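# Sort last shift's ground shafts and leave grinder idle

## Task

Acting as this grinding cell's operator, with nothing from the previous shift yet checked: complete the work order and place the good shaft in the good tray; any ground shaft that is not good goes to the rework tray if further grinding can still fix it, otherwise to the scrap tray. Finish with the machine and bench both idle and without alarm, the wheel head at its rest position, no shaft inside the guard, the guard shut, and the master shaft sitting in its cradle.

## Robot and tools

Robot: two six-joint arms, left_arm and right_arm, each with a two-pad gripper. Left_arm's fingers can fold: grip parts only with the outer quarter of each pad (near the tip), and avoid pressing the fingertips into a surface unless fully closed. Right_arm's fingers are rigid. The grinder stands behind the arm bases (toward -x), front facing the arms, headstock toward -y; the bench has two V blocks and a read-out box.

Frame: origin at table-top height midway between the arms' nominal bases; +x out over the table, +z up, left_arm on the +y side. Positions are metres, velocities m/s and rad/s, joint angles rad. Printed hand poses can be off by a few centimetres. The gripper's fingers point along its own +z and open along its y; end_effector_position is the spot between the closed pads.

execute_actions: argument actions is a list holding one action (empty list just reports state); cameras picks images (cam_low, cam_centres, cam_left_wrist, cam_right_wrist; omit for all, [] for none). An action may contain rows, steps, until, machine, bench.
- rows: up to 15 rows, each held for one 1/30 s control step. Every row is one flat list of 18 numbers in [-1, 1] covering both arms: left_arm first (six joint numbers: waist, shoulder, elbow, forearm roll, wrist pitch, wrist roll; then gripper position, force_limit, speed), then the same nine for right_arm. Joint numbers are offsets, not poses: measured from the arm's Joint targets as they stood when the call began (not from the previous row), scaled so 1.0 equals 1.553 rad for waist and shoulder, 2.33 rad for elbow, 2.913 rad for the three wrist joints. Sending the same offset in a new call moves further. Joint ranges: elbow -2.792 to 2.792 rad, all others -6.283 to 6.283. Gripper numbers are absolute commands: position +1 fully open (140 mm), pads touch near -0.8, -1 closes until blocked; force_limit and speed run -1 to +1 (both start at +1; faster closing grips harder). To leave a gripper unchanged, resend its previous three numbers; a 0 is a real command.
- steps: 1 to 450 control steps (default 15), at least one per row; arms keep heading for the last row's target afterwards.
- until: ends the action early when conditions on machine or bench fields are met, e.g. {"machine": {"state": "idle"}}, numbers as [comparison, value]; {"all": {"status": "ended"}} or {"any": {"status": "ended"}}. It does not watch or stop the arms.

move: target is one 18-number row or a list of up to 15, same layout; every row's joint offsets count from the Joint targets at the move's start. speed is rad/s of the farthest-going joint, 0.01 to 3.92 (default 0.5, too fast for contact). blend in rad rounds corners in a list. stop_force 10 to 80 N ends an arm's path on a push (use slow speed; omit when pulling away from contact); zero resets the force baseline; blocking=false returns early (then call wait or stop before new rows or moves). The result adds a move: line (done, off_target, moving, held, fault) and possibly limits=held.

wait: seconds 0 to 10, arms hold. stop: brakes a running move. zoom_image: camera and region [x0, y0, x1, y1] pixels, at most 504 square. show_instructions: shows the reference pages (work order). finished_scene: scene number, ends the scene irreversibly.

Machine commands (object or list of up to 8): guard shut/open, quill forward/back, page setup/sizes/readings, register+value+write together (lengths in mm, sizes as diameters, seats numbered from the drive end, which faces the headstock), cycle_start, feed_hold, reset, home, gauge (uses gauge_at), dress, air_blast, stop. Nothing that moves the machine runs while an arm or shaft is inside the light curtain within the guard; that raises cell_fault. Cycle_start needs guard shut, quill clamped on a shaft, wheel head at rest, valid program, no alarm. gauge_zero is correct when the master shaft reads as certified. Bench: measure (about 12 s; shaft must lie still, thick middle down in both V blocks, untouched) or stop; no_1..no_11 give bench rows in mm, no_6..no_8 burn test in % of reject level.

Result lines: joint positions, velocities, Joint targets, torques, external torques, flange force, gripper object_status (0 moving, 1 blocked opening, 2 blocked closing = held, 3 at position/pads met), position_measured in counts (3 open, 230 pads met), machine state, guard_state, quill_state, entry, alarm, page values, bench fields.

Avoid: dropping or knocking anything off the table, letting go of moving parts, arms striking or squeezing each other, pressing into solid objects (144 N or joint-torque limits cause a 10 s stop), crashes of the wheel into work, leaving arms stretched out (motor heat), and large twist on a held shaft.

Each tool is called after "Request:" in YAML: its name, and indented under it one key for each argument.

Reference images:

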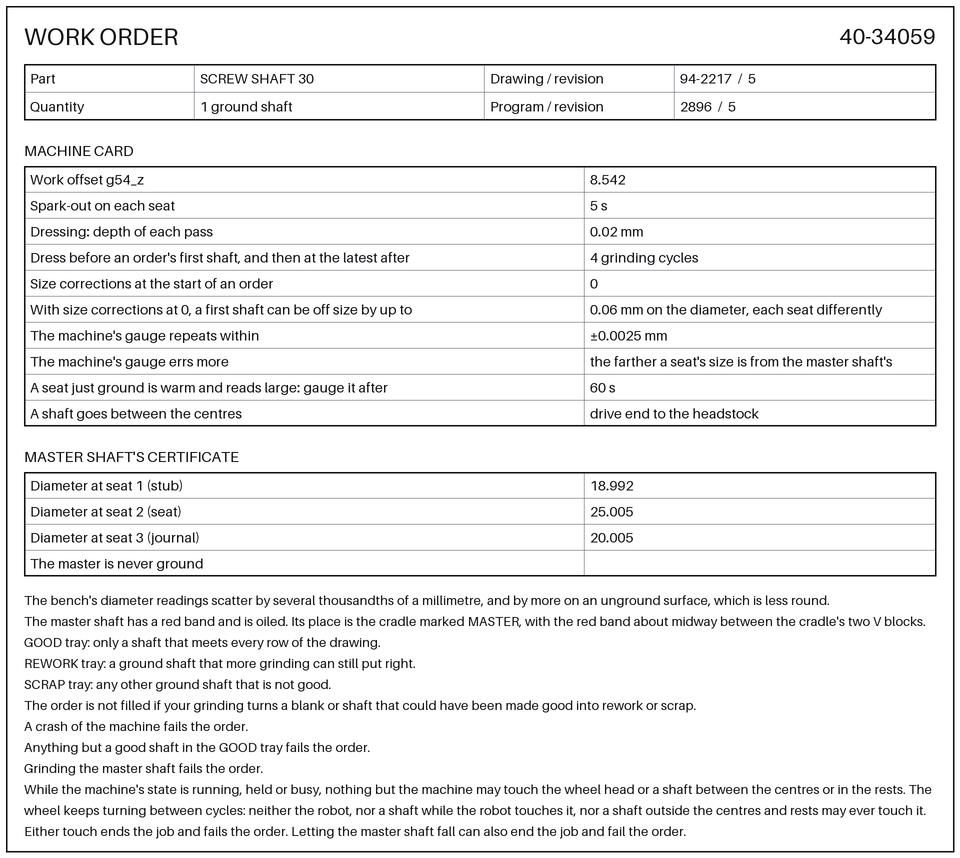

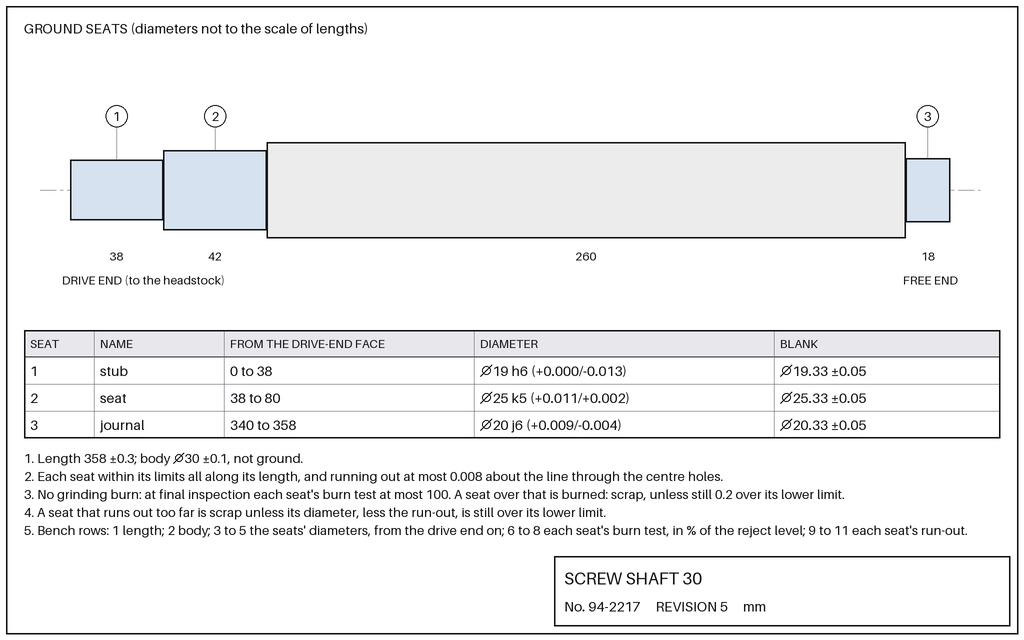

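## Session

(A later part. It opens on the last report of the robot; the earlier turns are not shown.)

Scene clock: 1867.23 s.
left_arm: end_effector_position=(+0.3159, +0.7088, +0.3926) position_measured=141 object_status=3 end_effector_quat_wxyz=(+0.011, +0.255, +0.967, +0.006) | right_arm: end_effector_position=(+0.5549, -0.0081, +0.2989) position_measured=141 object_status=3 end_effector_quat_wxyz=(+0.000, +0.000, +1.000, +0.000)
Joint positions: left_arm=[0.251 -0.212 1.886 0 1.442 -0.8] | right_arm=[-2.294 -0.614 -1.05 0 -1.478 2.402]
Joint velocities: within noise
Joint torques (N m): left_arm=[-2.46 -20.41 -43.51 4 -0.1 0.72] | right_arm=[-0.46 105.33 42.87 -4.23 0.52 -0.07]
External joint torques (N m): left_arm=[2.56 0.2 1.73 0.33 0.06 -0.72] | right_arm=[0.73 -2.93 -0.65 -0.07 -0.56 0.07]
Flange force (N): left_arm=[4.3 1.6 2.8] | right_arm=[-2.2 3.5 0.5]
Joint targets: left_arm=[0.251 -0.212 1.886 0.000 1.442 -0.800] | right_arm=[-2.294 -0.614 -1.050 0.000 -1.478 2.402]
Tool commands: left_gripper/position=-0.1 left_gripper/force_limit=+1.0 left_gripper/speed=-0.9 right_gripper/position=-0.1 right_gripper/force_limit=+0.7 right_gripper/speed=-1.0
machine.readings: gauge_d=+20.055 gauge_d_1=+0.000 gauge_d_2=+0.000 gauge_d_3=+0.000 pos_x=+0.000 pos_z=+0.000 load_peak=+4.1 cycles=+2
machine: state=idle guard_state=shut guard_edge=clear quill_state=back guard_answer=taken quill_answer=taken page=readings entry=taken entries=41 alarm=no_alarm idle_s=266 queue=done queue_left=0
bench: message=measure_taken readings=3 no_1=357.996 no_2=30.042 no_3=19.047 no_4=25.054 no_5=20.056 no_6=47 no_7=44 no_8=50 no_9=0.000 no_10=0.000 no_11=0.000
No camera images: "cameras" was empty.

Request:
execute_actions:
  actions:
    - {"bench":{"measure":true},"steps":420,"until":{"bench":{"readings":["=",4]}}}
  cameras: []

Request:
execute_actions:
  actions:
    - {"bench":{"measure":true},"steps":420,"until":{"bench":{"readings":["=",5]}}}
  cameras: []

Request:
execute_actions:
  actions:
    - {"bench":{"measure":true},"steps":420,"until":{"bench":{"readings":["=",6]}}}
  cameras: []

Request:
execute_actions:
  actions:
    - {"bench":{"measure":true},"steps":420,"until":{"bench":{"readings":["=",7]}}}
  cameras: []

Request:
execute_actions:
  actions:
    - {"bench":{"measure":true},"steps":420,"until":{"bench":{"readings":["=",8]}}}
  cameras: []

Request:
execute_actions:
  actions:
    - {"bench":{"measure":true},"steps":420,"until":{"bench":{"readings":["=",9]}}}
  cameras: []

Request:
execute_actions:
  actions:
    - {"bench":{"measure":true},"steps":420,"until":{"bench":{"readings":["=",10]}}}
  cameras: []

Request:
execute_actions:
  actions:
    - {"bench":{"measure":true},"steps":420,"until":{"bench":{"readings":["=",11]}}}
  cameras: []

Request:
execute_actions:
  actions:
    - {"bench":{"measure":true},"steps":420,"until":{"bench":{"readings":["=",12]}}}
  cameras: []

Request:
execute_actions:
  actions:
    - {"bench":{"measure":true},"steps":420,"until":{"bench":{"readings":["=",13]}}}
  cameras: []

Scene clock: 1897.97 s.
left_arm: end_effector_position=(+0.3159, +0.7088, +0.3926) position_measured=141 object_status=3 end_effector_quat_wxyz=(+0.011, +0.255, +0.967, +0.006) | right_arm: end_effector_position=(+0.5549, -0.0081, +0.2989) position_measured=141 object_status=3 end_effector_quat_wxyz=(+0.000, +0.000, +1.000, +0.000)
Joint positions: left_arm=[0.251 -0.212 1.886 0 1.442 -0.8] | right_arm=[-2.294 -0.614 -1.05 0 -1.478 2.402]
Joint velocities: within noise
Joint torques (N m): left_arm=[-2.49 -20.16 -43.45 4 -0.1 0.65] | right_arm=[-0.5 106.45 42.4 -4.16 0.46 -0.09]
External joint torques (N m): left_arm=[2.59 -0.02 1.62 0.34 0.06 -0.65] | right_arm=[0.83 -4.72 -0.45 -0.1 -0.5 0.09]
Flange force (N): left_arm=[4.6 1.6 2.5] | right_arm=[-4.8 6.4 0.7]
Joint targets: left_arm=[0.251 -0.212 1.886 0.000 1.442 -0.800] | right_arm=[-2.294 -0.614 -1.050 0.000 -1.478 2.402]
Tool commands: left_gripper/position=-0.1 left_gripper/force_limit=+1.0 left_gripper/speed=-0.9 right_gripper/position=-0.1 right_gripper/force_limit=+0.7 right_gripper/speed=-1.0
machine.readings: gauge_d=+20.055 gauge_d_1=+0.000 gauge_d_2=+0.000 gauge_d_3=+0.000 pos_x=+0.000 pos_z=+0.000 load_peak=+4.1 cycles=+2
machine: state=idle guard_state=shut guard_edge=clear quill_state=back guard_answer=taken quill_answer=taken page=readings entry=taken entries=41 alarm=no_alarm idle_s=297 queue=done queue_left=0
bench: message=measure_taken readings=4 no_1=358.000 no_2=30.047 no_3=19.051 no_4=25.054 no_5=20.055 no_6=45 no_7=44 no_8=46 no_9=0.000 no_10=0.000 no_11=0.000
No camera images: "cameras" was empty.

Scene clock: 1910.17 s.
left_arm: end_effector_position=(+0.3159, +0.7088, +0.3926) position_measured=141 object_status=3 end_effector_quat_wxyz=(+0.011, +0.255, +0.967, +0.006) | right_arm: end_effector_position=(+0.5549, -0.0081, +0.2989) position_measured=141 object_status=3 end_effector_quat_wxyz=(+0.000, +0.000, +1.000, +0.000)
Joint positions: left_arm=[0.251 -0.212 1.886 0 1.442 -0.8] | right_arm=[-2.294 -0.614 -1.05 0 -1.478 2.402]
Joint velocities: within noise
Joint torques (N m): left_arm=[-2.55 -20.57 -43.49 4.04 -0.11 0.68] | right_arm=[-0.25 105.63 42.5 -4.22 0.37 -0.1]
External joint torques (N m): left_arm=[2.66 0.32 1.71 0.29 0.07 -0.68] | right_arm=[0.47 -2.67 -0.17 -0.09 -0.42 0.1]
Flange force (N): left_arm=[4.4 2.0 2.7] | right_arm=[-3.0 3.9 0.0]
Joint targets: left_arm=[0.251 -0.212 1.886 0.000 1.442 -0.800] | right_arm=[-2.294 -0.614 -1.050 0.000 -1.478 2.402]
Tool commands: left_gripper/position=-0.1 left_gripper/force_limit=+1.0 left_gripper/speed=-0.9 right_gripper/position=-0.1 right_gripper/force_limit=+0.7 right_gripper/speed=-1.0
machine.readings: gauge_d=+20.055 gauge_d_1=+0.000 gauge_d_2=+0.000 gauge_d_3=+0.000 pos_x=+0.000 pos_z=+0.000 load_peak=+4.1 cycles=+2
machine: state=idle guard_state=shut guard_edge=clear quill_state=back guard_answer=taken quill_answer=taken page=readings entry=taken entries=41 alarm=no_alarm idle_s=309 queue=done queue_left=0
bench: message=measure_taken readings=5 no_1=357.995 no_2=30.051 no_3=19.049 no_4=25.059 no_5=20.053 no_6=43 no_7=47 no_8=48 no_9=0.000 no_10=0.001 no_11=0.002
No camera images: "cameras" was empty.

Scene clock: 1922.37 s.
left_arm: end_effector_position=(+0.3159, +0.7088, +0.3926) position_measured=141 object_status=3 end_effector_quat_wxyz=(+0.011, +0.255, +0.967, +0.006) | right_arm: end_effector_position=(+0.5549, -0.0081, +0.2989) position_measured=141 object_status=3 end_effector_quat_wxyz=(+0.000, +0.000, +1.000, +0.000)
Joint positions: left_arm=[0.251 -0.212 1.886 0 1.442 -0.8] | right_arm=[-2.294 -0.614 -1.05 0 -1.478 2.402]
Joint velocities: within noise
Joint torques (N m): left_arm=[-2.14 -20.5 -43.3 4 -0.07 0.65] | right_arm=[-0.64 104.91 42.3 -4.12 0.51 -0.08]
External joint torques (N m): left_arm=[2.21 0.45 1.55 0.33 0.03 -0.65] | right_arm=[0.94 -2.29 -0.06 -0.18 -0.55 0.08]
Flange force (N): left_arm=[3.4 1.6 2.6] | right_arm=[-2.5 4.1 -0.4]
Joint targets: left_arm=[0.251 -0.212 1.886 0.000 1.442 -0.800] | right_arm=[-2.294 -0.614 -1.050 0.000 -1.478 2.402]
Tool commands: left_gripper/position=-0.1 left_gripper/force_limit=+1.0 left_gripper/speed=-0.9 right_gripper/position=-0.1 right_gripper/force_limit=+0.7 right_gripper/speed=-1.0
machine.readings: gauge_d=+20.055 gauge_d_1=+0.000 gauge_d_2=+0.000 gauge_d_3=+0.000 pos_x=+0.000 pos_z=+0.000 load_peak=+4.1 cycles=+2
machine: state=idle guard_state=shut guard_edge=clear quill_state=back guard_answer=taken quill_answer=taken page=readings entry=taken entries=41 alarm=no_alarm idle_s=321 queue=done queue_left=0
bench: message=measure_taken readings=6 no_1=358.001 no_2=30.039 no_3=19.052 no_4=25.063 no_5=20.057 no_6=44 no_7=50 no_8=46 no_9=0.000 no_10=0.000 no_11=0.000
No camera images: "cameras" was empty.

Scene clock: 1934.57 s.
left_arm: end_effector_position=(+0.3159, +0.7088, +0.3926) position_measured=141 object_status=3 end_effector_quat_wxyz=(+0.011, +0.255, +0.967, +0.006) | right_arm: end_effector_position=(+0.5549, -0.0081, +0.2989) position_measured=141 object_status=3 end_effector_quat_wxyz=(+0.000, +0.000, +1.000, +0.000)
Joint positions: left_arm=[0.251 -0.212 1.886 0 1.442 -0.8] | right_arm=[-2.294 -0.614 -1.05 0 -1.478 2.402]
Joint velocities: within noise
Joint torques (N m): left_arm=[-2.66 -20.56 -43.46 4.1 -0.08 0.71] | right_arm=[-0.96 104.93 42.35 -4.15 0.46 -0.16]
External joint torques (N m): left_arm=[2.72 0.62 1.73 0.22 0.04 -0.71] | right_arm=[1.18 -2.02 -0.07 -0.15 -0.51 0.16]
Flange force (N): left_arm=[4.1 2.4 2.9] | right_arm=[-1.8 3.9 -0.4]
Joint targets: left_arm=[0.251 -0.212 1.886 0.000 1.442 -0.800] | right_arm=[-2.294 -0.614 -1.050 0.000 -1.478 2.402]
Tool commands: left_gripper/position=-0.1 left_gripper/force_limit=+1.0 left_gripper/speed=-0.9 right_gripper/position=-0.1 right_gripper/force_limit=+0.7 right_gripper/speed=-1.0
machine.readings: gauge_d=+20.055 gauge_d_1=+0.000 gauge_d_2=+0.000 gauge_d_3=+0.000 pos_x=+0.000 pos_z=+0.000 load_peak=+4.1 cycles=+2
machine: state=idle guard_state=shut guard_edge=clear quill_state=back guard_answer=taken quill_answer=taken page=readings entry=taken entries=41 alarm=no_alarm idle_s=333 queue=done queue_left=0
bench: message=measure_taken readings=7 no_1=357.997 no_2=30.044 no_3=19.051 no_4=25.071 no_5=20.057 no_6=44 no_7=45 no_8=48 no_9=0.000 no_10=0.000 no_11=0.001
No camera images: "cameras" was empty.

Scene clock: 1946.77 s.
left_arm: end_effector_position=(+0.3159, +0.7088, +0.3926) position_measured=141 object_status=3 end_effector_quat_wxyz=(+0.011, +0.255, +0.967, +0.006) | right_arm: end_effector_position=(+0.5549, -0.0081, +0.2989) position_measured=141 object_status=3 end_effector_quat_wxyz=(+0.000, +0.000, +1.000, +0.000)
Joint positions: left_arm=[0.251 -0.212 1.886 0 1.442 -0.8] | right_arm=[-2.294 -0.614 -1.05 0 -1.478 2.402]
Joint velocities: within noise
Joint torques (N m): left_arm=[-2.27 -20.69 -43.44 4.07 -0.13 0.7] | right_arm=[-0.35 105.6 42.38 -4.18 0.43 -0.18]
External joint torques (N m): left_arm=[2.36 0.54 1.67 0.25 0.09 -0.7] | right_arm=[0.64 -3.26 -0.26 -0.1 -0.47 0.18]
Flange force (N): left_arm=[3.6 1.8 2.7] | right_arm=[-3.4 4.7 0.2]
Joint targets: left_arm=[0.251 -0.212 1.886 0.000 1.442 -0.800] | right_arm=[-2.294 -0.614 -1.050 0.000 -1.478 2.402]
Tool commands: left_gripper/position=-0.1 left_gripper/force_limit=+1.0 left_gripper/speed=-0.9 right_gripper/position=-0.1 right_gripper/force_limit=+0.7 right_gripper/speed=-1.0
machine.readings: gauge_d=+20.055 gauge_d_1=+0.000 gauge_d_2=+0.000 gauge_d_3=+0.000 pos_x=+0.000 pos_z=+0.000 load_peak=+4.1 cycles=+2
machine: state=idle guard_state=shut guard_edge=clear quill_state=back guard_answer=taken quill_answer=taken page=readings entry=taken entries=41 alarm=no_alarm idle_s=345 queue=done queue_left=0
bench: message=measure_taken readings=8 no_1=358.003 no_2=30.042 no_3=19.048 no_4=25.057 no_5=20.058 no_6=47 no_7=44 no_8=47 no_9=0.000 no_10=0.000 no_11=0.000
No camera images: "cameras" was empty.

Scene clock: 1958.97 s.
left_arm: end_effector_position=(+0.3159, +0.7088, +0.3926) position_measured=141 object_status=3 end_effector_quat_wxyz=(+0.011, +0.255, +0.967, +0.006) | right_arm: end_effector_position=(+0.5549, -0.0081, +0.2989) position_measured=141 object_status=3 end_effector_quat_wxyz=(+0.000, +0.000, +1.000, +0.000)
Joint positions: left_arm=[0.251 -0.212 1.886 0 1.442 -0.8] | right_arm=[-2.294 -0.614 -1.05 0 -1.478 2.402]
Joint velocities: within noise
Joint torques (N m): left_arm=[-2.62 -20.79 -43.39 4.09 -0.13 0.67] | right_arm=[-0.89 105.58 42.59 -4.11 0.34 -0.06]
External joint torques (N m): left_arm=[2.66 0.96 1.74 0.23 0.09 -0.66] | right_arm=[1.07 -2.15 -0.1 -0.22 -0.39 0.06]
Flange force (N): left_arm=[3.7 2.8 2.9] | right_arm=[-2.0 3.8 -0.1]
Joint targets: left_arm=[0.251 -0.212 1.886 0.000 1.442 -0.800] | right_arm=[-2.294 -0.614 -1.050 0.000 -1.478 2.402]
Tool commands: left_gripper/position=-0.1 left_gripper/force_limit=+1.0 left_gripper/speed=-0.9 right_gripper/position=-0.1 right_gripper/force_limit=+0.7 right_gripper/speed=-1.0
machine.readings: gauge_d=+20.055 gauge_d_1=+0.000 gauge_d_2=+0.000 gauge_d_3=+0.000 pos_x=+0.000 pos_z=+0.000 load_peak=+4.1 cycles=+2
machine: state=idle guard_state=shut guard_edge=clear quill_state=back guard_answer=taken quill_answer=taken page=readings entry=taken entries=41 alarm=no_alarm idle_s=357 queue=done queue_left=0
bench: message=measure_taken readings=9 no_1=358.000 no_2=30.046 no_3=19.047 no_4=25.061 no_5=20.053 no_6=42 no_7=47 no_8=46 no_9=0.000 no_10=0.002 no_11=0.000
No camera images: "cameras" was empty.

Scene clock: 1971.17 s.
left_arm: end_effector_position=(+0.3159, +0.7088, +0.3926) position_measured=141 object_status=3 end_effector_quat_wxyz=(+0.011, +0.255, +0.967, +0.006) | right_arm: end_effector_position=(+0.5549, -0.0081, +0.2989) position_measured=141 object_status=3 end_effector_quat_wxyz=(+0.000, +0.000, +1.000, +0.000)
Joint positions: left_arm=[0.251 -0.212 1.886 0 1.442 -0.8] | right_arm=[-2.294 -0.614 -1.05 0 -1.478 2.402]
Joint velocities: within noise
Joint torques (N m): left_arm=[-2.49 -20.64 -43.25 4.09 -0.09 0.67] | right_arm=[-0.56 105.21 42.59 -4.18 0.39 -0.15]
External joint torques (N m): left_arm=[2.58 0.41 1.43 0.24 0.05 -0.67] | right_arm=[0.84 -2.84 -0.41 -0.11 -0.42 0.15]
Flange force (N): left_arm=[3.9 2.3 2.3] | right_arm=[-2.4 4.0 0.4]
Joint targets: left_arm=[0.251 -0.212 1.886 0.000 1.442 -0.800] | right_arm=[-2.294 -0.614 -1.050 0.000 -1.478 2.402]
Tool commands: left_gripper/position=-0.1 left_gripper/force_limit=+1.0 left_gripper/speed=-0.9 right_gripper/position=-0.1 right_gripper/force_limit=+0.7 right_gripper/speed=-1.0
machine.readings: gauge_d=+20.055 gauge_d_1=+0.000 gauge_d_2=+0.000 gauge_d_3=+0.000 pos_x=+0.000 pos_z=+0.000 load_peak=+4.1 cycles=+2
machine: state=idle guard_state=shut guard_edge=clear quill_state=back guard_answer=taken quill_answer=taken page=readings entry=taken entries=41 alarm=no_alarm idle_s=369 queue=done queue_left=0
bench: message=measure_taken readings=10 no_1=357.990 no_2=30.045 no_3=19.053 no_4=25.063 no_5=20.059 no_6=45 no_7=44 no_8=47 no_9=0.000 no_10=0.000 no_11=0.002
No camera images: "cameras" was empty.

Scene clock: 1983.37 s.
left_arm: end_effector_position=(+0.3159, +0.7088, +0.3926) position_measured=141 object_status=3 end_effector_quat_wxyz=(+0.011, +0.255, +0.967, +0.006) | right_arm: end_effector_position=(+0.5549, -0.0081, +0.2989) position_measured=141 object_status=3 end_effector_quat_wxyz=(+0.000, +0.000, +1.000, +0.000)
Joint positions: left_arm=[0.251 -0.212 1.886 0 1.442 -0.8] | right_arm=[-2.294 -0.614 -1.05 0 -1.478 2.402]
Joint velocities: within noise
Joint torques (N m): left_arm=[-2.36 -20.21 -43.48 3.98 -0.12 0.72] | right_arm=[-1.12 105.25 42.58 -4.13 0.51 -0.12]
External joint torques (N m): left_arm=[2.48 -0.15 1.69 0.35 0.09 -0.72] | right_arm=[1.37 -2.56 -0.26 -0.18 -0.54 0.12]
Flange force (N): left_arm=[4.5 1.0 2.6] | right_arm=[-2.0 4.4 -0.1]
Joint targets: left_arm=[0.251 -0.212 1.886 0.000 1.442 -0.800] | right_arm=[-2.294 -0.614 -1.050 0.000 -1.478 2.402]
Tool commands: left_gripper/position=-0.1 left_gripper/force_limit=+1.0 left_gripper/speed=-0.9 right_gripper/position=-0.1 right_gripper/force_limit=+0.7 right_gripper/speed=-1.0
machine.readings: gauge_d=+20.055 gauge_d_1=+0.000 gauge_d_2=+0.000 gauge_d_3=+0.000 pos_x=+0.000 pos_z=+0.000 load_peak=+4.1 cycles=+2
machine: state=idle guard_state=shut guard_edge=clear quill_state=back guard_answer=taken quill_answer=taken page=readings entry=taken entries=41 alarm=no_alarm idle_s=381 queue=done queue_left=0
bench: message=measure_taken readings=11 no_1=358.002 no_2=30.046 no_3=19.053 no_4=25.066 no_5=20.057 no_6=43 no_7=48 no_8=47 no_9=0.000 no_10=0.001 no_11=0.000
No camera images: "cameras" was empty.

Scene clock: 1995.57 s.
left_arm: end_effector_position=(+0.3159, +0.7088, +0.3926) position_measured=141 object_status=3 end_effector_quat_wxyz=(+0.011, +0.255, +0.967, +0.006) | right_arm: end_effector_position=(+0.5549, -0.0081, +0.2989) position_measured=141 object_status=3 end_effector_quat_wxyz=(+0.000, +0.000, +1.000, +0.000)
Joint positions: left_arm=[0.251 -0.212 1.886 0 1.442 -0.8] | right_arm=[-2.294 -0.614 -1.05 0 -1.478 2.402]
Joint velocities: within noise
Joint torques (N m): left_arm=[-2.25 -20.62 -43.57 4.02 -0.15 0.64] | right_arm=[-1.11 105.39 42.72 -4.17 0.49 -0.14]
External joint torques (N m): left_arm=[2.31 0.66 1.89 0.29 0.11 -0.64] | right_arm=[1.33 -2.36 -0.33 -0.14 -0.53 0.14]
Flange force (N): left_arm=[3.7 1.7 3.0] | right_arm=[-1.6 3.9 0.0]
Joint targets: left_arm=[0.251 -0.212 1.886 0.000 1.442 -0.800] | right_arm=[-2.294 -0.614 -1.050 0.000 -1.478 2.402]
Tool commands: left_gripper/position=-0.1 left_gripper/force_limit=+1.0 left_gripper/speed=-0.9 right_gripper/position=-0.1 right_gripper/force_limit=+0.7 right_gripper/speed=-1.0
machine.readings: gauge_d=+20.055 gauge_d_1=+0.000 gauge_d_2=+0.000 gauge_d_3=+0.000 pos_x=+0.000 pos_z=+0.000 load_peak=+4.1 cycles=+2
machine: state=idle guard_state=shut guard_edge=clear quill_state=back guard_answer=taken quill_answer=taken page=readings entry=taken entries=41 alarm=no_alarm idle_s=393 queue=done queue_left=0
bench: message=measure_taken readings=12 no_1=358.010 no_2=30.042 no_3=19.049 no_4=25.062 no_5=20.056 no_6=46 no_7=48 no_8=44 no_9=0.001 no_10=0.000 no_11=0.000
No camera images: "cameras" was empty.

Scene clock: 2007.77 s.
left_arm: end_effector_position=(+0.3159, +0.7088, +0.3926) position_measured=141 object_status=3 end_effector_quat_wxyz=(+0.011, +0.255, +0.967, +0.006) | right_arm: end_effector_position=(+0.5549, -0.0081, +0.2989) position_measured=141 object_status=3 end_effector_quat_wxyz=(+0.000, +0.000, +1.000, +0.000)
Joint positions: left_arm=[0.251 -0.212 1.886 0 1.442 -0.8] | right_arm=[-2.294 -0.614 -1.05 0 -1.478 2.402]
Joint velocities: within noise
Joint torques (N m): left_arm=[-2.21 -20.65 -43.39 4.05 -0.07 0.63] | right_arm=[-0.63 105.39 42.64 -4.24 0.44 -0.09]
External joint torques (N m): left_arm=[2.3 0.43 1.57 0.28 0.02 -0.63] | right_arm=[0.92 -2.49 -0.21 -0.07 -0.48 0.09]
Flange force (N): left_arm=[3.6 1.8 2.6] | right_arm=[-2.4 4.0 0.0]
Joint targets: left_arm=[0.251 -0.212 1.886 0.000 1.442 -0.800] | right_arm=[-2.294 -0.614 -1.050 0.000 -1.478 2.402]
Tool commands: left_gripper/position=-0.1 left_gripper/force_limit=+1.0 left_gripper/speed=-0.9 right_gripper/position=-0.1 right_gripper/force_limit=+0.7 right_gripper/speed=-1.0
machine.readings: gauge_d=+20.055 gauge_d_1=+0.000 gauge_d_2=+0.000 gauge_d_3=+0.000 pos_x=+0.000 pos_z=+0.000 load_peak=+4.1 cycles=+2
machine: state=idle guard_state=shut guard_edge=clear quill_state=back guard_answer=taken quill_answer=taken page=readings entry=taken entries=41 alarm=no_alarm idle_s=405 queue=done queue_left=0
bench: message=measure_taken readings=13 no_1=358.003 no_2=30.048 no_3=19.053 no_4=25.061 no_5=20.062 no_6=47 no_7=45 no_8=45 no_9=0.001 no_10=0.003 no_11=0.001
No camera images: "cameras" was empty.

Request:
move:
  target:
    - [0,0,0,0,0,0,-0.1,1,-0.9,0,-0.0325,-0.0727,0,0.0756,0,-0.1,0.7,-1]
    - [0,0,0,0,0,0,-0.1,1,-0.9,0,-0.0649,-0.1018,0,0.1164,0,-0.1,0.7,-1]
  speed: [0.3,0.1]
  stop_force: 15
  cameras: []

Request:
execute_actions:
  actions:
    - {"rows":[[0,0,0,0,0,0,-0.1,1,-0.9,0,0,0,0,0,0,-1,1,-0.9]],"steps":90,"machine":{"guard":"open"}}
  cameras: ["cam_right_wrist"]

Scene clock: 2029.07 s.
left_arm: end_effector_position=(+0.3159, +0.7088, +0.3926) position_measured=141 object_status=3 end_effector_quat_wxyz=(+0.011, +0.255, +0.967, +0.006) | right_arm: end_effector_position=(+0.5554, -0.0075, +0.0788) position_measured=141 object_status=3 end_effector_quat_wxyz=(+0.000, +0.000, +1.000, +0.000)
Joint positions: left_arm=[0.251 -0.212 1.886 0 1.442 -0.8] | right_arm=[-2.294 -0.715 -1.287 0 -1.138 2.402]
Joint velocities: within noise
Joint torques (N m): left_arm=[-2.38 -20.4 -43.38 4.04 -0.11 0.64] | right_arm=[-1.18 109.68 38.82 -3.89 0.34 -0.09]
External joint torques (N m): left_arm=[2.5 0.03 1.54 0.29 0.07 -0.64] | right_arm=[1.52 -3.22 -0.43 -0.02 -0.37 0.09]
Flange force (N): left_arm=[4.4 1.6 2.4] | right_arm=[-1.6 4.2 2.1]
Joint targets: left_arm=[0.251 -0.212 1.886 0.000 1.442 -0.800] | right_arm=[-2.294 -0.715 -1.287 0.000 -1.139 2.402]
machine.readings: gauge_d=+20.055 gauge_d_1=+0.000 gauge_d_2=+0.000 gauge_d_3=+0.000 pos_x=+0.000 pos_z=+0.000 load_peak=+4.1 cycles=+2
machine: state=idle guard_state=shut guard_edge=clear quill_state=back guard_answer=taken quill_answer=taken page=readings entry=taken entries=41 alarm=no_alarm idle_s=426 queue=done queue_left=0
bench: message=measure_taken readings=13 no_1=358.003 no_2=30.048 no_3=19.053 no_4=25.061 no_5=20.062 no_6=47 no_7=45 no_8=45 no_9=0.001 no_10=0.003 no_11=0.001
move: done
No camera images: "cameras" was empty.

Scene clock: 2032.27 s.
left_arm: end_effector_position=(+0.3159, +0.7088, +0.3926) position_measured=141 object_status=3 end_effector_quat_wxyz=(+0.011, +0.255, +0.967, +0.006) | right_arm: end_effector_position=(+0.5554, -0.0076, +0.0788) position_measured=189 object_status=2 end_effector_quat_wxyz=(+0.000, +0.000, +1.000, +0.000)
Joint positions: left_arm=[0.251 -0.212 1.886 0 1.442 -0.8] | right_arm=[-2.294 -0.715 -1.287 0 -1.139 2.402]
Joint velocities: within noise
Joint torques (N m): left_arm=[-2.31 -20.47 -43.37 3.99 -0.15 0.65] | right_arm=[2.14 97 36.56 -2.94 3.77 -0.23]
External joint torques (N m): left_arm=[2.38 0.43 1.68 0.33 0.11 -0.65] | right_arm=[-1.84 10.02 1.95 -0.97 -3.8 0.23]
Flange force (N): left_arm=[3.8 1.7 2.6] | right_arm=[2.4 -5.0 -13.8]
Joint targets: left_arm=[0.251 -0.212 1.886 0.000 1.442 -0.800] | right_arm=[-2.294 -0.715 -1.287 0.000 -1.139 2.402]
machine.readings: gauge_d=+20.055 gauge_d_1=+0.000 gauge_d_2=+0.000 gauge_d_3=+0.000 pos_x=+0.000 pos_z=+0.000 load_peak=+4.1 cycles=+2
machine: state=idle guard_state=open guard_edge=clear quill_state=back guard_answer=taken quill_answer=taken page=readings entry=taken entries=41 alarm=no_alarm idle_s=430 queue=done queue_left=0
bench: message=measure_taken readings=13 no_1=358.003 no_2=30.048 no_3=19.053 no_4=25.061 no_5=20.062 no_6=47 no_7=45 no_8=45 no_9=0.001 no_10=0.003 no_11=0.001
camera_calibration:
cam_right_wrist: T_world_to_cam=[[0.00266014, 0.999996, 0.00128325, 0.0121809], [0.928714, -0.00294633, 0.370785, -0.542787], [0.370787, 0.000205433, -0.928718, 0.00883077], [0, 0, 0, 1]] pos_world=[0.500787, -0.0137819, 0.209443]
Images, in order (width x height): cam_right_wrist 896x504.

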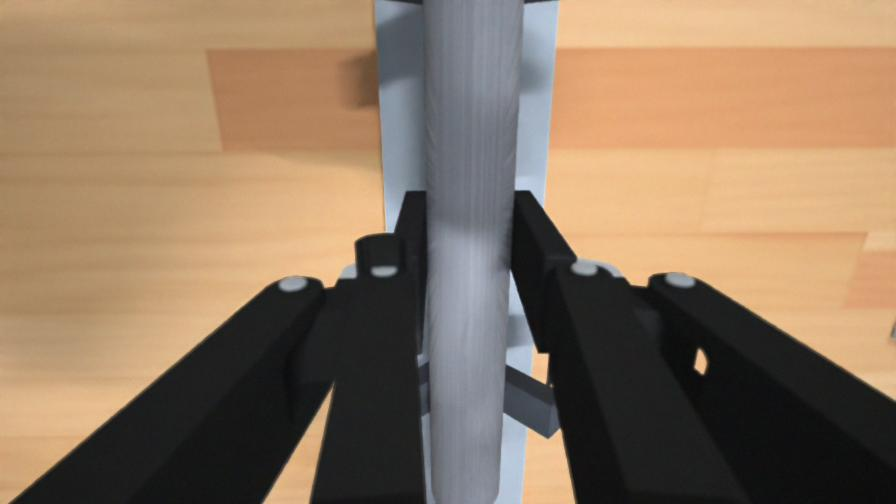

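Request:
move:
  target:
    - [0,0,0,0,0,0,-0.1,1,-0.9,0,0.0045,0.0031,0,-0.0049,0,-1,1,-0.9]
    - [0,0,0,0,0,0,-0.1,1,-0.9,0,0.0649,0.1018,0,-0.1164,0,-1,1,-0.9]
  speed: [0.03,0.3]
  cameras: []

Request:
move:
  target: [0,0,0,0,0,0,-0.1,1,-0.9,0.5103,0.3525,-0.2096,0,-0.0204,-0.8863,-1,1,-0.9]
  speed: 0.7
  cameras: []

Request:
move:
  target: [0,0,0,0,0,0,-0.1,1,-0.9,0.4087,-0.349,0.2996,0,-0.0529,-0.2414,-1,1,-0.9]
  speed: 0.7
  cameras: ["cam_centres","cam_right_wrist"]

Scene clock: 2044.27 s.
left_arm: end_effector_position=(+0.3159, +0.7088, +0.3926) position_measured=141 object_status=3 end_effector_quat_wxyz=(+0.011, +0.255, +0.967, +0.006) | right_arm: end_effector_position=(+0.5549, -0.0082, +0.2990) position_measured=189 object_status=2 end_effector_quat_wxyz=(+0.000, +0.000, +1.000, +0.000)
Joint positions: left_arm=[0.251 -0.212 1.886 0 1.442 -0.8] | right_arm=[-2.294 -0.614 -1.05 0 -1.478 2.402]
Joint velocities: within noise
Joint torques (N m): left_arm=[-2.4 -20.74 -43.43 4.01 -0.07 0.69] | right_arm=[-0.78 121.52 52.46 -4.38 0.7 -0.1]
External joint torques (N m): left_arm=[2.52 0.34 1.6 0.32 0.03 -0.69] | right_arm=[0.96 -18.33 -9.99 0.05 -0.74 0.1]
Flange force (N): left_arm=[4.0 1.9 2.6] | right_arm=[-2.3 4.0 17.0]
Joint targets: left_arm=[0.251 -0.212 1.886 0.000 1.442 -0.800] | right_arm=[-2.294 -0.614 -1.050 0.000 -1.478 2.402]
machine.readings: gauge_d=+20.055 gauge_d_1=+0.000 gauge_d_2=+0.000 gauge_d_3=+0.000 pos_x=+0.000 pos_z=+0.000 load_peak=+4.1 cycles=+2
machine: state=idle guard_state=open guard_edge=clear quill_state=back guard_answer=taken quill_answer=taken page=readings entry=taken entries=41 alarm=no_alarm idle_s=441 queue=done queue_left=0
bench: message=measure_taken readings=13 no_1=358.003 no_2=30.048 no_3=19.053 no_4=25.061 no_5=20.062 no_6=47 no_7=45 no_8=45 no_9=0.001 no_10=0.003 no_11=0.001
move: done
No camera images: "cameras" was empty.

Scene clock: 2048.37 s.
left_arm: end_effector_position=(+0.3159, +0.7088, +0.3926) position_measured=141 object_status=3 end_effector_quat_wxyz=(+0.011, +0.255, +0.967, +0.006) | right_arm: end_effector_position=(-0.0839, -0.0589, +0.4438) position_measured=189 object_status=2 end_effector_quat_wxyz=(+0.000, +0.993, +0.116, +0.000)
Joint positions: left_arm=[0.251 -0.212 1.886 0 1.442 -0.8] | right_arm=[-1.501 -0.066 -1.539 0 -1.537 -0.18]
Joint velocities: within noise
Joint torques (N m): left_arm=[-2.37 -20.55 -43.28 4.08 -0.09 0.72] | right_arm=[-1.29 61.99 52.25 -4.11 0.53 -0.05]
External joint torques (N m): left_arm=[2.43 0.52 1.45 0.25 0.04 -0.72] | right_arm=[1.43 -12.94 -9.82 -0.29 -0.52 0.05]
Flange force (N): left_arm=[3.5 2.1 2.4] | right_arm=[-1.5 -4.3 16.8]
Joint targets: left_arm=[0.251 -0.212 1.886 0.000 1.442 -0.800] | right_arm=[-1.501 -0.066 -1.539 0.000 -1.537 -0.180]
machine.readings: gauge_d=+20.055 gauge_d_1=+0.000 gauge_d_2=+0.000 gauge_d_3=+0.000 pos_x=+0.000 pos_z=+0.000 load_peak=+4.1 cycles=+2
machine: state=idle guard_state=open guard_edge=clear quill_state=back guard_answer=taken quill_answer=taken page=readings entry=taken entries=41 alarm=no_alarm idle_s=446 queue=done queue_left=0
bench: message=measure_taken readings=13 no_1=358.003 no_2=30.048 no_3=19.053 no_4=25.061 no_5=20.062 no_6=47 no_7=45 no_8=45 no_9=0.001 no_10=0.003 no_11=0.001
move: done
No camera images: "cameras" was empty.

Scene clock: 2049.83 s.
left_arm: end_effector_position=(+0.3159, +0.7088, +0.3926) position_measured=141 object_status=3 end_effector_quat_wxyz=(+0.011, +0.255, +0.967, +0.006) | right_arm: end_effector_position=(-0.6373, +0.0655, +0.4209) position_measured=189 object_status=2 end_effector_quat_wxyz=(-0.001, +0.707, +0.707, +0.000)
Joint positions: left_arm=[0.251 -0.212 1.886 0 1.442 -0.8] | right_arm=[-0.866 -0.608 -0.84 0 -1.691 -0.883]
Joint velocities: within noise
Joint torques (N m): left_arm=[-2.65 -20.51 -43.33 4.02 -0.1 0.68] | right_arm=[-1.21 120.62 52.01 -4.15 0.37 -0.05]
External joint torques (N m): left_arm=[2.75 0.31 1.54 0.31 0.06 -0.68] | right_arm=[1.32 -18.9 -9.87 -0.21 -0.33 0.05]
Flange force (N): left_arm=[4.4 2.3 2.5] | right_arm=[4.0 -5.0 16.4]
Joint targets: left_arm=[0.251 -0.212 1.886 0.000 1.442 -0.800] | right_arm=[-0.866 -0.608 -0.840 0.000 -1.691 -0.883]
machine.readings: gauge_d=+20.055 gauge_d_1=+0.000 gauge_d_2=+0.000 gauge_d_3=+0.000 pos_x=+0.000 pos_z=+0.000 load_peak=+4.1 cycles=+2
machine: state=idle guard_state=open guard_edge=clear quill_state=back guard_answer=taken quill_answer=taken page=readings entry=taken entries=41 alarm=no_alarm idle_s=447 queue=done queue_left=0
bench: message=measure_taken readings=13 no_1=358.003 no_2=30.048 no_3=19.053 no_4=25.061 no_5=20.062 no_6=47 no_7=45 no_8=45 no_9=0.001 no_10=0.003 no_11=0.001
move: done
camera_calibration:
cam_right_wrist: T_world_to_cam=[[0.999996, -0.0028813, -0.00013691, 0.643703], [-0.00262745, -0.929427, 0.368996, -0.0939202], [-0.00119043, -0.368994, -0.929431, 0.556253], [0, 0, 0, 1]] pos_world=[-0.643285, 0.119817, 0.551743]
Images, in order (width x height): cam_centres 896x504, cam_right_wrist 896x504.

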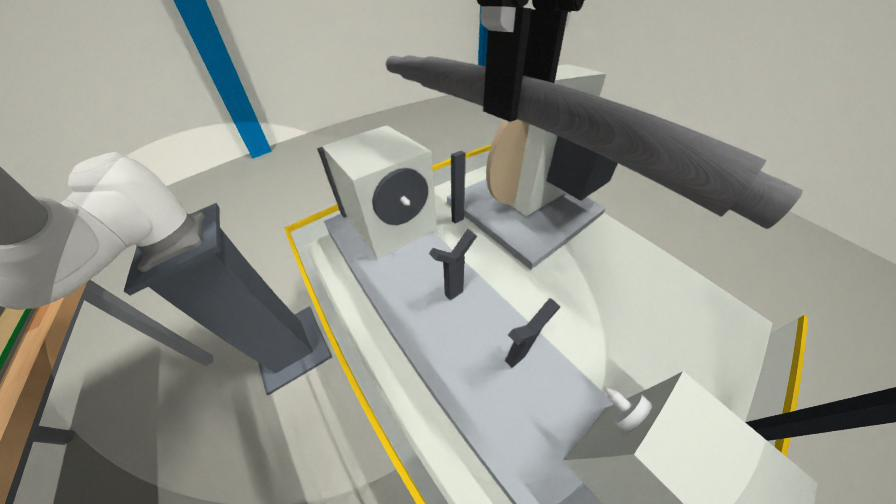

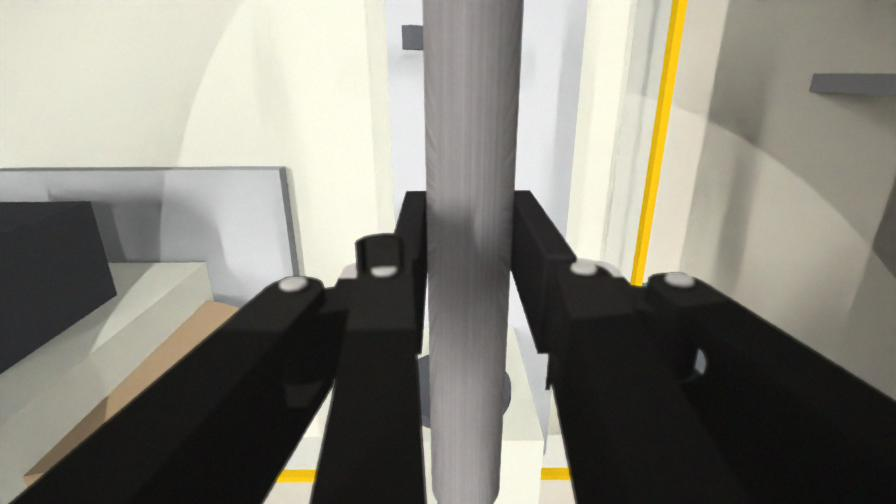

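Request:
move:
  target:
    - [0,0,0,0,0,0,-0.1,1,-0.9,0,-0.0157,-0.1440,0,0.1227,0,-1,1,-0.9]
    - [0,0,0,0,0,0,-0.1,1,-0.9,0,-0.0204,-0.1528,0,0.1331,0,-1,1,-0.9]
  speed: [0.3,0.015]
  stop_force: 12
  cameras: ["cam_centres","cam_right_wrist"]

Scene clock: 2061.20 s.
left_arm: end_effector_position=(+0.3159, +0.7088, +0.3926) position_measured=141 object_status=3 end_effector_quat_wxyz=(+0.011, +0.255, +0.967, +0.006) | right_arm: end_effector_position=(-0.6378, +0.0657, +0.1989) position_measured=189 object_status=2 end_effector_quat_wxyz=(-0.001, +0.707, +0.707, +0.000)
Joint positions: left_arm=[0.251 -0.212 1.886 0 1.442 -0.8] | right_arm=[-0.866 -0.638 -1.192 0 -1.31 -0.883]
Joint velocities: within noise
Joint torques (N m): left_arm=[-2.47 -20.49 -43.36 4.1 -0.1 0.64] | right_arm=[-4.87 109.59 41.99 -5.4 -0.76 0.08]
External joint torques (N m): left_arm=[2.59 0.16 1.56 0.23 0.06 -0.63] | right_arm=[5.01 -6.43 -0.96 1.17 0.8 -0.08]
Flange force (N): left_arm=[4.4 1.9 2.5] | right_arm=[2.3 -8.5 5.2]
Joint targets: left_arm=[0.251 -0.212 1.886 0.000 1.442 -0.800] | right_arm=[-0.866 -0.638 -1.192 0.000 -1.310 -0.883]
machine.readings: gauge_d=+20.055 gauge_d_1=+0.000 gauge_d_2=+0.000 gauge_d_3=+0.000 pos_x=+0.000 pos_z=+0.000 load_peak=+4.1 cycles=+2
machine: state=idle guard_state=open guard_edge=clear quill_state=back guard_answer=taken quill_answer=taken page=readings entry=taken entries=41 alarm=no_alarm idle_s=458 queue=done queue_left=0
bench: message=measure_taken readings=13 no_1=358.003 no_2=30.048 no_3=19.053 no_4=25.061 no_5=20.062 no_6=47 no_7=45 no_8=45 no_9=0.001 no_10=0.003 no_11=0.001
move: contact (right_arm); path passed 1 of 2 targets
camera_calibration:
cam_right_wrist: T_world_to_cam=[[0.999997, -0.00256471, -0.000150618, 0.64414], [-0.00232804, -0.929393, 0.369084, -0.0116215], [-0.00108658, -0.369082, -0.929396, 0.349965], [0, 0, 0, 1]] pos_world=[-0.643785, 0.120017, 0.329643]
Images, in order (width x height): cam_centres 896x504, cam_right_wrist 896x504.

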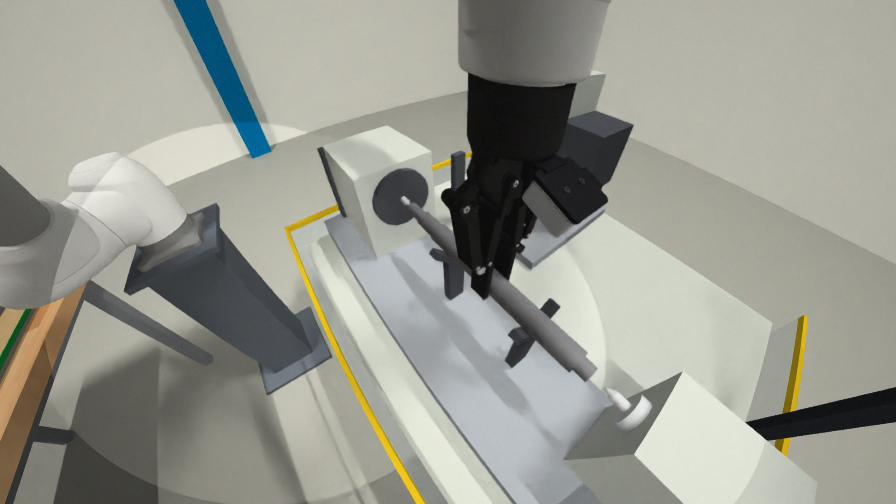

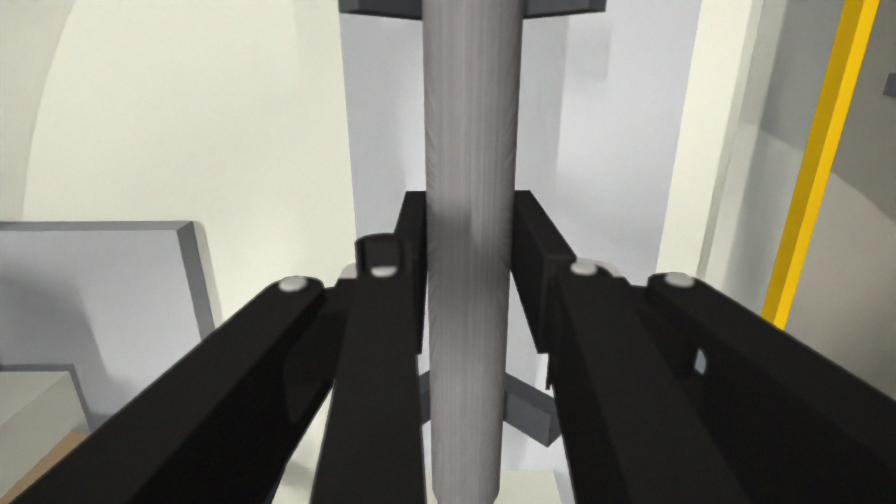

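Request:
execute_actions:
  actions:
    - {"rows":[[0,0,0,0,0,0,-0.1,1,-0.9,0,0,0,0,0,0,-0.36,0.7,-1]],"steps":45}
  cameras: []

Request:
execute_actions:
  actions:
    - {"rows":[[0,0,0,0,0,0,-0.1,1,-0.9,0,0,0,0,0,0,-0.1,0.7,-1]],"steps":60}
  cameras: ["cam_right_wrist"]

Request:
move:
  target:
    - [0,0,0,0,0,0,-0.1,1,-0.9,0,0.0137,0.0318,0,-0.0331,0,-0.1,0.7,-1]
    - [0,0,0,0,0,0,-0.1,1,-0.9,0,0.0189,0.1511,0,-0.1309,0,-0.1,0.7,-1]
  speed: [0.05,0.4]
  cameras: []

Request:
move:
  target: [0,0,0,0,0,0,-0.1,1,-0.9,-0.4089,0.3488,-0.2996,0,0.0532,0.2414,-0.1,0.7,-1]
  speed: 0.9
  cameras: ["cam_centres"]

Request:
execute_actions:
  actions:
    - {"machine":[{"quill":"forward"},{"guard":"shut"},{"register":"size_1","value":-0.0095,"write":true},{"register":"size_2","value":-0.008,"write":true},{"register":"size_3","value":0.004,"write":true,"page":"sizes"}],"steps":240}
  cameras: ["cam_centres"]

Scene clock: 2074.50 s.
left_arm: end_effector_position=(+0.3159, +0.7088, +0.3926) position_measured=141 object_status=3 end_effector_quat_wxyz=(+0.011, +0.255, +0.967, +0.006) | right_arm: end_effector_position=(-0.6378, +0.0657, +0.1989) position_measured=174 object_status=3 end_effector_quat_wxyz=(-0.001, +0.707, +0.707, +0.000)
Joint positions: left_arm=[0.251 -0.212 1.886 0 1.442 -0.8] | right_arm=[-0.866 -0.638 -1.192 0 -1.31 -0.883]
Joint velocities: within noise
Joint torques (N m): left_arm=[-2.02 -20.64 -43.57 4.03 -0.12 0.68] | right_arm=[-0.96 106.21 41.64 -4.15 0.57 -0.12]
External joint torques (N m): left_arm=[2.11 0.43 1.75 0.3 0.08 -0.68] | right_arm=[1.09 -3.4 -0.77 -0.07 -0.54 0.12]
Flange force (N): left_arm=[3.4 1.2 2.8] | right_arm=[2.5 -3.5 1.5]
Joint targets: left_arm=[0.251 -0.212 1.886 0.000 1.442 -0.800] | right_arm=[-0.866 -0.638 -1.192 0.000 -1.310 -0.883]
machine.readings: gauge_d=+20.055 gauge_d_1=+0.000 gauge_d_2=+0.000 gauge_d_3=+0.000 pos_x=+0.000 pos_z=+0.000 load_peak=+4.1 cycles=+2
machine: state=idle guard_state=open guard_edge=clear quill_state=back guard_answer=taken quill_answer=taken page=readings entry=taken entries=41 alarm=no_alarm idle_s=471 queue=done queue_left=0
bench: message=measure_taken readings=13 no_1=358.003 no_2=30.048 no_3=19.053 no_4=25.061 no_5=20.062 no_6=47 no_7=45 no_8=45 no_9=0.001 no_10=0.003 no_11=0.001
No camera images: "cameras" was empty.

Scene clock: 2076.70 s.
left_arm: end_effector_position=(+0.3159, +0.7088, +0.3926) position_measured=141 object_status=3 end_effector_quat_wxyz=(+0.011, +0.255, +0.967, +0.006) | right_arm: end_effector_position=(-0.6378, +0.0657, +0.1989) position_measured=141 object_status=3 end_effector_quat_wxyz=(-0.001, +0.707, +0.707, +0.000)
Joint positions: left_arm=[0.251 -0.212 1.886 0 1.442 -0.8] | right_arm=[-0.866 -0.638 -1.192 0 -1.31 -0.883]
Joint velocities: within noise
Joint torques (N m): left_arm=[-2.14 -20.27 -43.33 4.02 -0.12 0.68] | right_arm=[-1.17 106.02 41.67 -4.17 0.5 -0.14]
External joint torques (N m): left_arm=[2.22 0.13 1.6 0.3 0.08 -0.68] | right_arm=[1.28 -3.35 -0.79 -0.06 -0.46 0.14]
Flange force (N): left_arm=[3.8 1.1 2.5] | right_arm=[2.1 -3.6 1.6]
Joint targets: left_arm=[0.251 -0.212 1.886 0.000 1.442 -0.800] | right_arm=[-0.866 -0.638 -1.192 0.000 -1.310 -0.883]
machine.readings: gauge_d=+20.055 gauge_d_1=+0.000 gauge_d_2=+0.000 gauge_d_3=+0.000 pos_x=+0.000 pos_z=+0.000 load_peak=+4.1 cycles=+2
machine: state=idle guard_state=open guard_edge=clear quill_state=back guard_answer=taken quill_answer=taken page=readings entry=taken entries=41 alarm=no_alarm idle_s=474 queue=done queue_left=0
bench: message=measure_taken readings=13 no_1=358.003 no_2=30.048 no_3=19.053 no_4=25.061 no_5=20.062 no_6=47 no_7=45 no_8=45 no_9=0.001 no_10=0.003 no_11=0.001
camera_calibration:
cam_right_wrist: T_world_to_cam=[[0.999997, -0.002565, -0.000149959, 0.644141], [-0.00232851, -0.92938, 0.369117, -0.0115414], [-0.00108615, -0.369116, -0.929383, 0.350002], [0, 0, 0, 1]] pos_world=[-0.643785, 0.120117, 0.329643]
Images, in order (width x height): cam_right_wrist 896x504.

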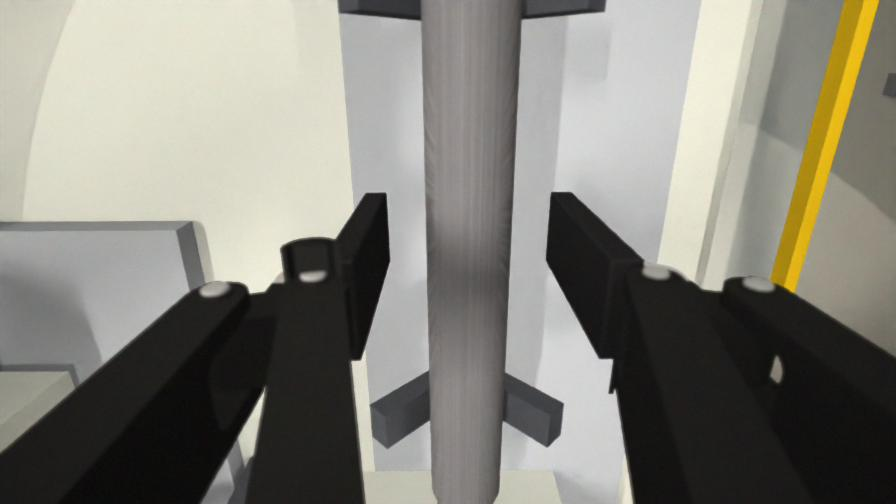

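Scene clock: 2079.70 s.
left_arm: end_effector_position=(+0.3159, +0.7088, +0.3926) position_measured=141 object_status=3 end_effector_quat_wxyz=(+0.011, +0.255, +0.967, +0.006) | right_arm: end_effector_position=(-0.6376, +0.0655, +0.4210) position_measured=141 object_status=3 end_effector_quat_wxyz=(-0.001, +0.707, +0.707, +0.000)
Joint positions: left_arm=[0.251 -0.212 1.886 0 1.442 -0.8] | right_arm=[-0.866 -0.609 -0.84 0 -1.692 -0.883]
Joint velocities: within noise
Joint torques (N m): left_arm=[-2.48 -20.53 -43.51 4.08 -0.11 0.68] | right_arm=[-0.32 102.56 42.24 -4.28 0.55 -0.11]
External joint torques (N m): left_arm=[2.62 0 1.63 0.26 0.07 -0.68] | right_arm=[0.38 -0.84 -0.17 -0.07 -0.51 0.11]
Flange force (N): left_arm=[4.6 1.6 2.5] | right_arm=[1.2 -1.6 -0.8]
Joint targets: left_arm=[0.251 -0.212 1.886 0.000 1.442 -0.800] | right_arm=[-0.866 -0.609 -0.840 0.000 -1.692 -0.883]
machine.readings: gauge_d=+20.055 gauge_d_1=+0.000 gauge_d_2=+0.000 gauge_d_3=+0.000 pos_x=+0.000 pos_z=+0.000 load_peak=+4.1 cycles=+2
machine: state=idle guard_state=open guard_edge=clear quill_state=back guard_answer=taken quill_answer=taken page=readings entry=taken entries=41 alarm=no_alarm idle_s=477 queue=done queue_left=0
bench: message=measure_taken readings=13 no_1=358.003 no_2=30.048 no_3=19.053 no_4=25.061 no_5=20.062 no_6=47 no_7=45 no_8=45 no_9=0.001 no_10=0.003 no_11=0.001
move: done
No camera images: "cameras" was empty.

Scene clock: 2081.10 s.
left_arm: end_effector_position=(+0.3159, +0.7088, +0.3926) position_measured=141 object_status=3 end_effector_quat_wxyz=(+0.011, +0.255, +0.967, +0.006) | right_arm: end_effector_position=(-0.0838, -0.0582, +0.4439) position_measured=141 object_status=3 end_effector_quat_wxyz=(+0.000, +0.993, +0.116, +0.000)
Joint positions: left_arm=[0.251 -0.212 1.886 0 1.442 -0.8] | right_arm=[-1.501 -0.067 -1.538 0 -1.537 -0.18]
Joint velocities: within noise
Joint torques (N m): left_arm=[-2.31 -20.58 -43.35 4.06 -0.12 0.71] | right_arm=[-1.2 51.73 42.75 -4.25 0.54 -0.19]
External joint torques (N m): left_arm=[2.38 0.61 1.66 0.26 0.08 -0.71] | right_arm=[1.36 -2.64 -0.35 -0.15 -0.53 0.19]
Flange force (N): left_arm=[3.5 1.9 2.7] | right_arm=[-1.7 -4.1 -0.2]
Joint targets: left_arm=[0.251 -0.212 1.886 0.000 1.442 -0.800] | right_arm=[-1.501 -0.067 -1.538 0.000 -1.537 -0.180]
machine.readings: gauge_d=+20.055 gauge_d_1=+0.000 gauge_d_2=+0.000 gauge_d_3=+0.000 pos_x=+0.000 pos_z=+0.000 load_peak=+4.1 cycles=+2
machine: state=idle guard_state=open guard_edge=clear quill_state=back guard_answer=taken quill_answer=taken page=readings entry=taken entries=41 alarm=no_alarm idle_s=478 queue=done queue_left=0
bench: message=measure_taken readings=13 no_1=358.003 no_2=30.048 no_3=19.053 no_4=25.061 no_5=20.062 no_6=47 no_7=45 no_8=45 no_9=0.001 no_10=0.003 no_11=0.001
move: done
Images, in order (width x height): cam_centres 896x504.

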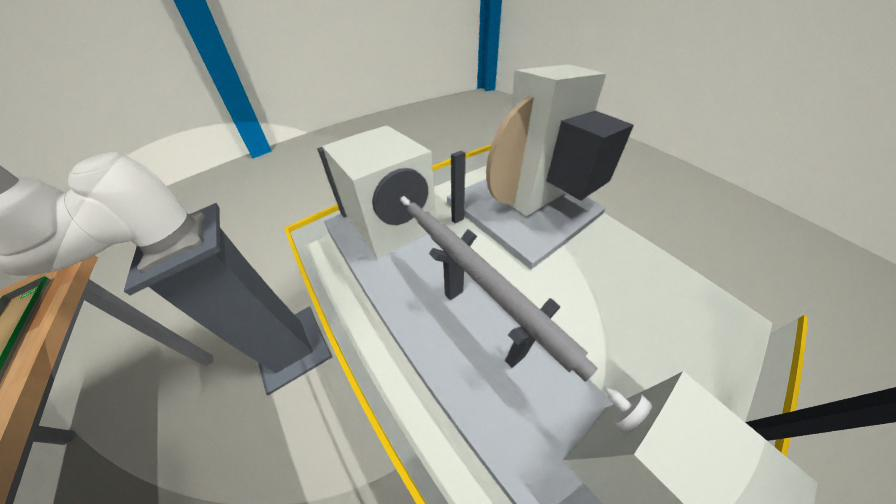

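Scene clock: 2089.30 s.
left_arm: end_effector_position=(+0.3159, +0.7088, +0.3926) position_measured=141 object_status=3 end_effector_quat_wxyz=(+0.011, +0.255, +0.967, +0.006) | right_arm: end_effector_position=(-0.0837, -0.0583, +0.4438) position_measured=141 object_status=3 end_effector_quat_wxyz=(+0.000, +0.993, +0.116, +0.000)
Joint positions: left_arm=[0.251 -0.212 1.886 0 1.442 -0.8] | right_arm=[-1.501 -0.067 -1.538 0 -1.537 -0.18]
Joint velocities: within noise
Joint torques (N m): left_arm=[-2.31 -20.54 -43.6 4.04 -0.09 0.69] | right_arm=[-0.43 51.87 42.77 -4.25 0.52 -0.04]
External joint torques (N m): left_arm=[2.36 0.57 1.87 0.28 0.05 -0.69] | right_arm=[0.66 -3.31 -0.59 -0.12 -0.51 0.04]
Flange force (N): left_arm=[3.7 1.6 3.1] | right_arm=[-0.1 -4.5 0.3]
Joint targets: left_arm=[0.251 -0.212 1.886 0.000 1.442 -0.800] | right_arm=[-1.501 -0.067 -1.538 0.000 -1.537 -0.180]
Tool commands: left_gripper/position=-0.1 left_gripper/force_limit=+1.0 left_gripper/speed=-0.9 right_gripper/position=-0.1 right_gripper/force_limit=+0.7 right_gripper/speed=-1.0
machine.sizes: size_1=-0.010 size_2=-0.008 size_3=+0.004 aim_1=+18.994 aim_2=+25.006 aim_3=+20.003
machine: state=idle guard_state=shut guard_edge=clear quill_state=clamped guard_answer=taken quill_answer=taken page=sizes entry=taken entries=44 alarm=no_alarm idle_s=486 queue=done queue_left=0
bench: message=measure_taken readings=13 no_1=358.003 no_2=30.048 no_3=19.053 no_4=25.061 no_5=20.062 no_6=47 no_7=45 no_8=45 no_9=0.001 no_10=0.003 no_11=0.001
Images, in order (width x height): cam_centres 896x504.

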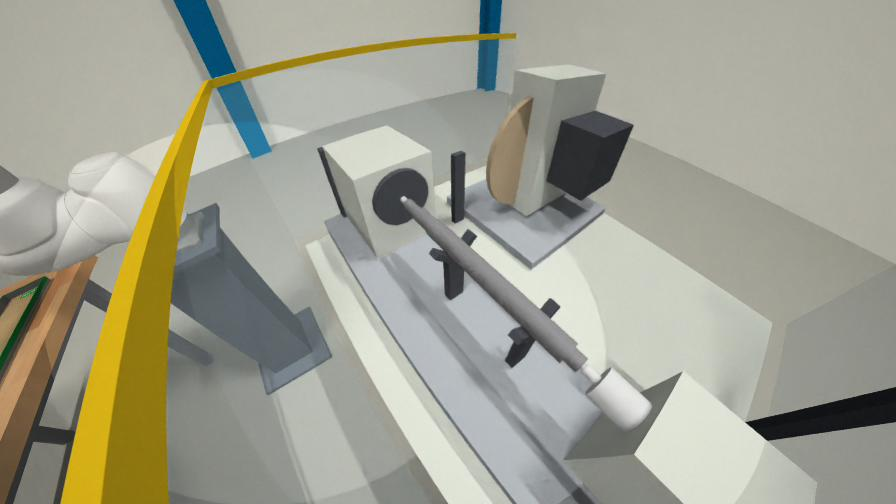

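Request:
execute_actions:
  actions:
    - {"machine":[{"register":"gauge_at","value":1,"write":true,"gauge":true,"page":"readings"},{"register":"gauge_at","value":2,"write":true,"gauge":true},{"register":"gauge_at","value":3,"write":true,"gauge":true}],"steps":450,"until":{"machine":{"queue":["!=","running"]}}}
  cameras: []

Scene clock: 2106.97 s.
left_arm: end_effector_position=(+0.3159, +0.7088, +0.3926) position_measured=141 object_status=3 end_effector_quat_wxyz=(+0.011, +0.255, +0.967, +0.006) | right_arm: end_effector_position=(-0.0837, -0.0583, +0.4438) position_measured=141 object_status=3 end_effector_quat_wxyz=(+0.000, +0.993, +0.116, +0.000)
Joint positions: left_arm=[0.251 -0.212 1.886 0 1.442 -0.8] | right_arm=[-1.501 -0.067 -1.538 0 -1.537 -0.18]
Joint velocities: within noise
Joint torques (N m): left_arm=[-2.38 -20.57 -43.47 4.04 -0.04 0.64] | right_arm=[-0.69 51.04 42.69 -4.21 0.47 -0.07]
External joint torques (N m): left_arm=[2.44 0.62 1.79 0.27 0 -0.64] | right_arm=[0.84 -1.87 -0.33 -0.18 -0.46 0.07]
Flange force (N): left_arm=[3.8 2.0 3.0] | right_arm=[-0.9 -2.7 -0.2]
Joint targets: left_arm=[0.251 -0.212 1.886 0.000 1.442 -0.800] | right_arm=[-1.501 -0.067 -1.538 0.000 -1.537 -0.180]
Tool commands: left_gripper/position=-0.1 left_gripper/force_limit=+1.0 left_gripper/speed=-0.9 right_gripper/position=-0.1 right_gripper/force_limit=+0.7 right_gripper/speed=-1.0
machine.readings: gauge_d=+20.056 gauge_d_1=+19.049 gauge_d_2=+25.062 gauge_d_3=+20.056 pos_x=+0.000 pos_z=+0.000 load_peak=+4.1 cycles=+2
machine: state=idle guard_state=shut guard_edge=clear quill_state=clamped guard_answer=taken quill_answer=taken page=readings entry=taken entries=50 alarm=no_alarm idle_s=504 queue=done queue_left=0
bench: message=measure_taken readings=13 no_1=358.003 no_2=30.048 no_3=19.053 no_4=25.061 no_5=20.062 no_6=47 no_7=45 no_8=45 no_9=0.001 no_10=0.003 no_11=0.001
No camera images: "cameras" was empty.


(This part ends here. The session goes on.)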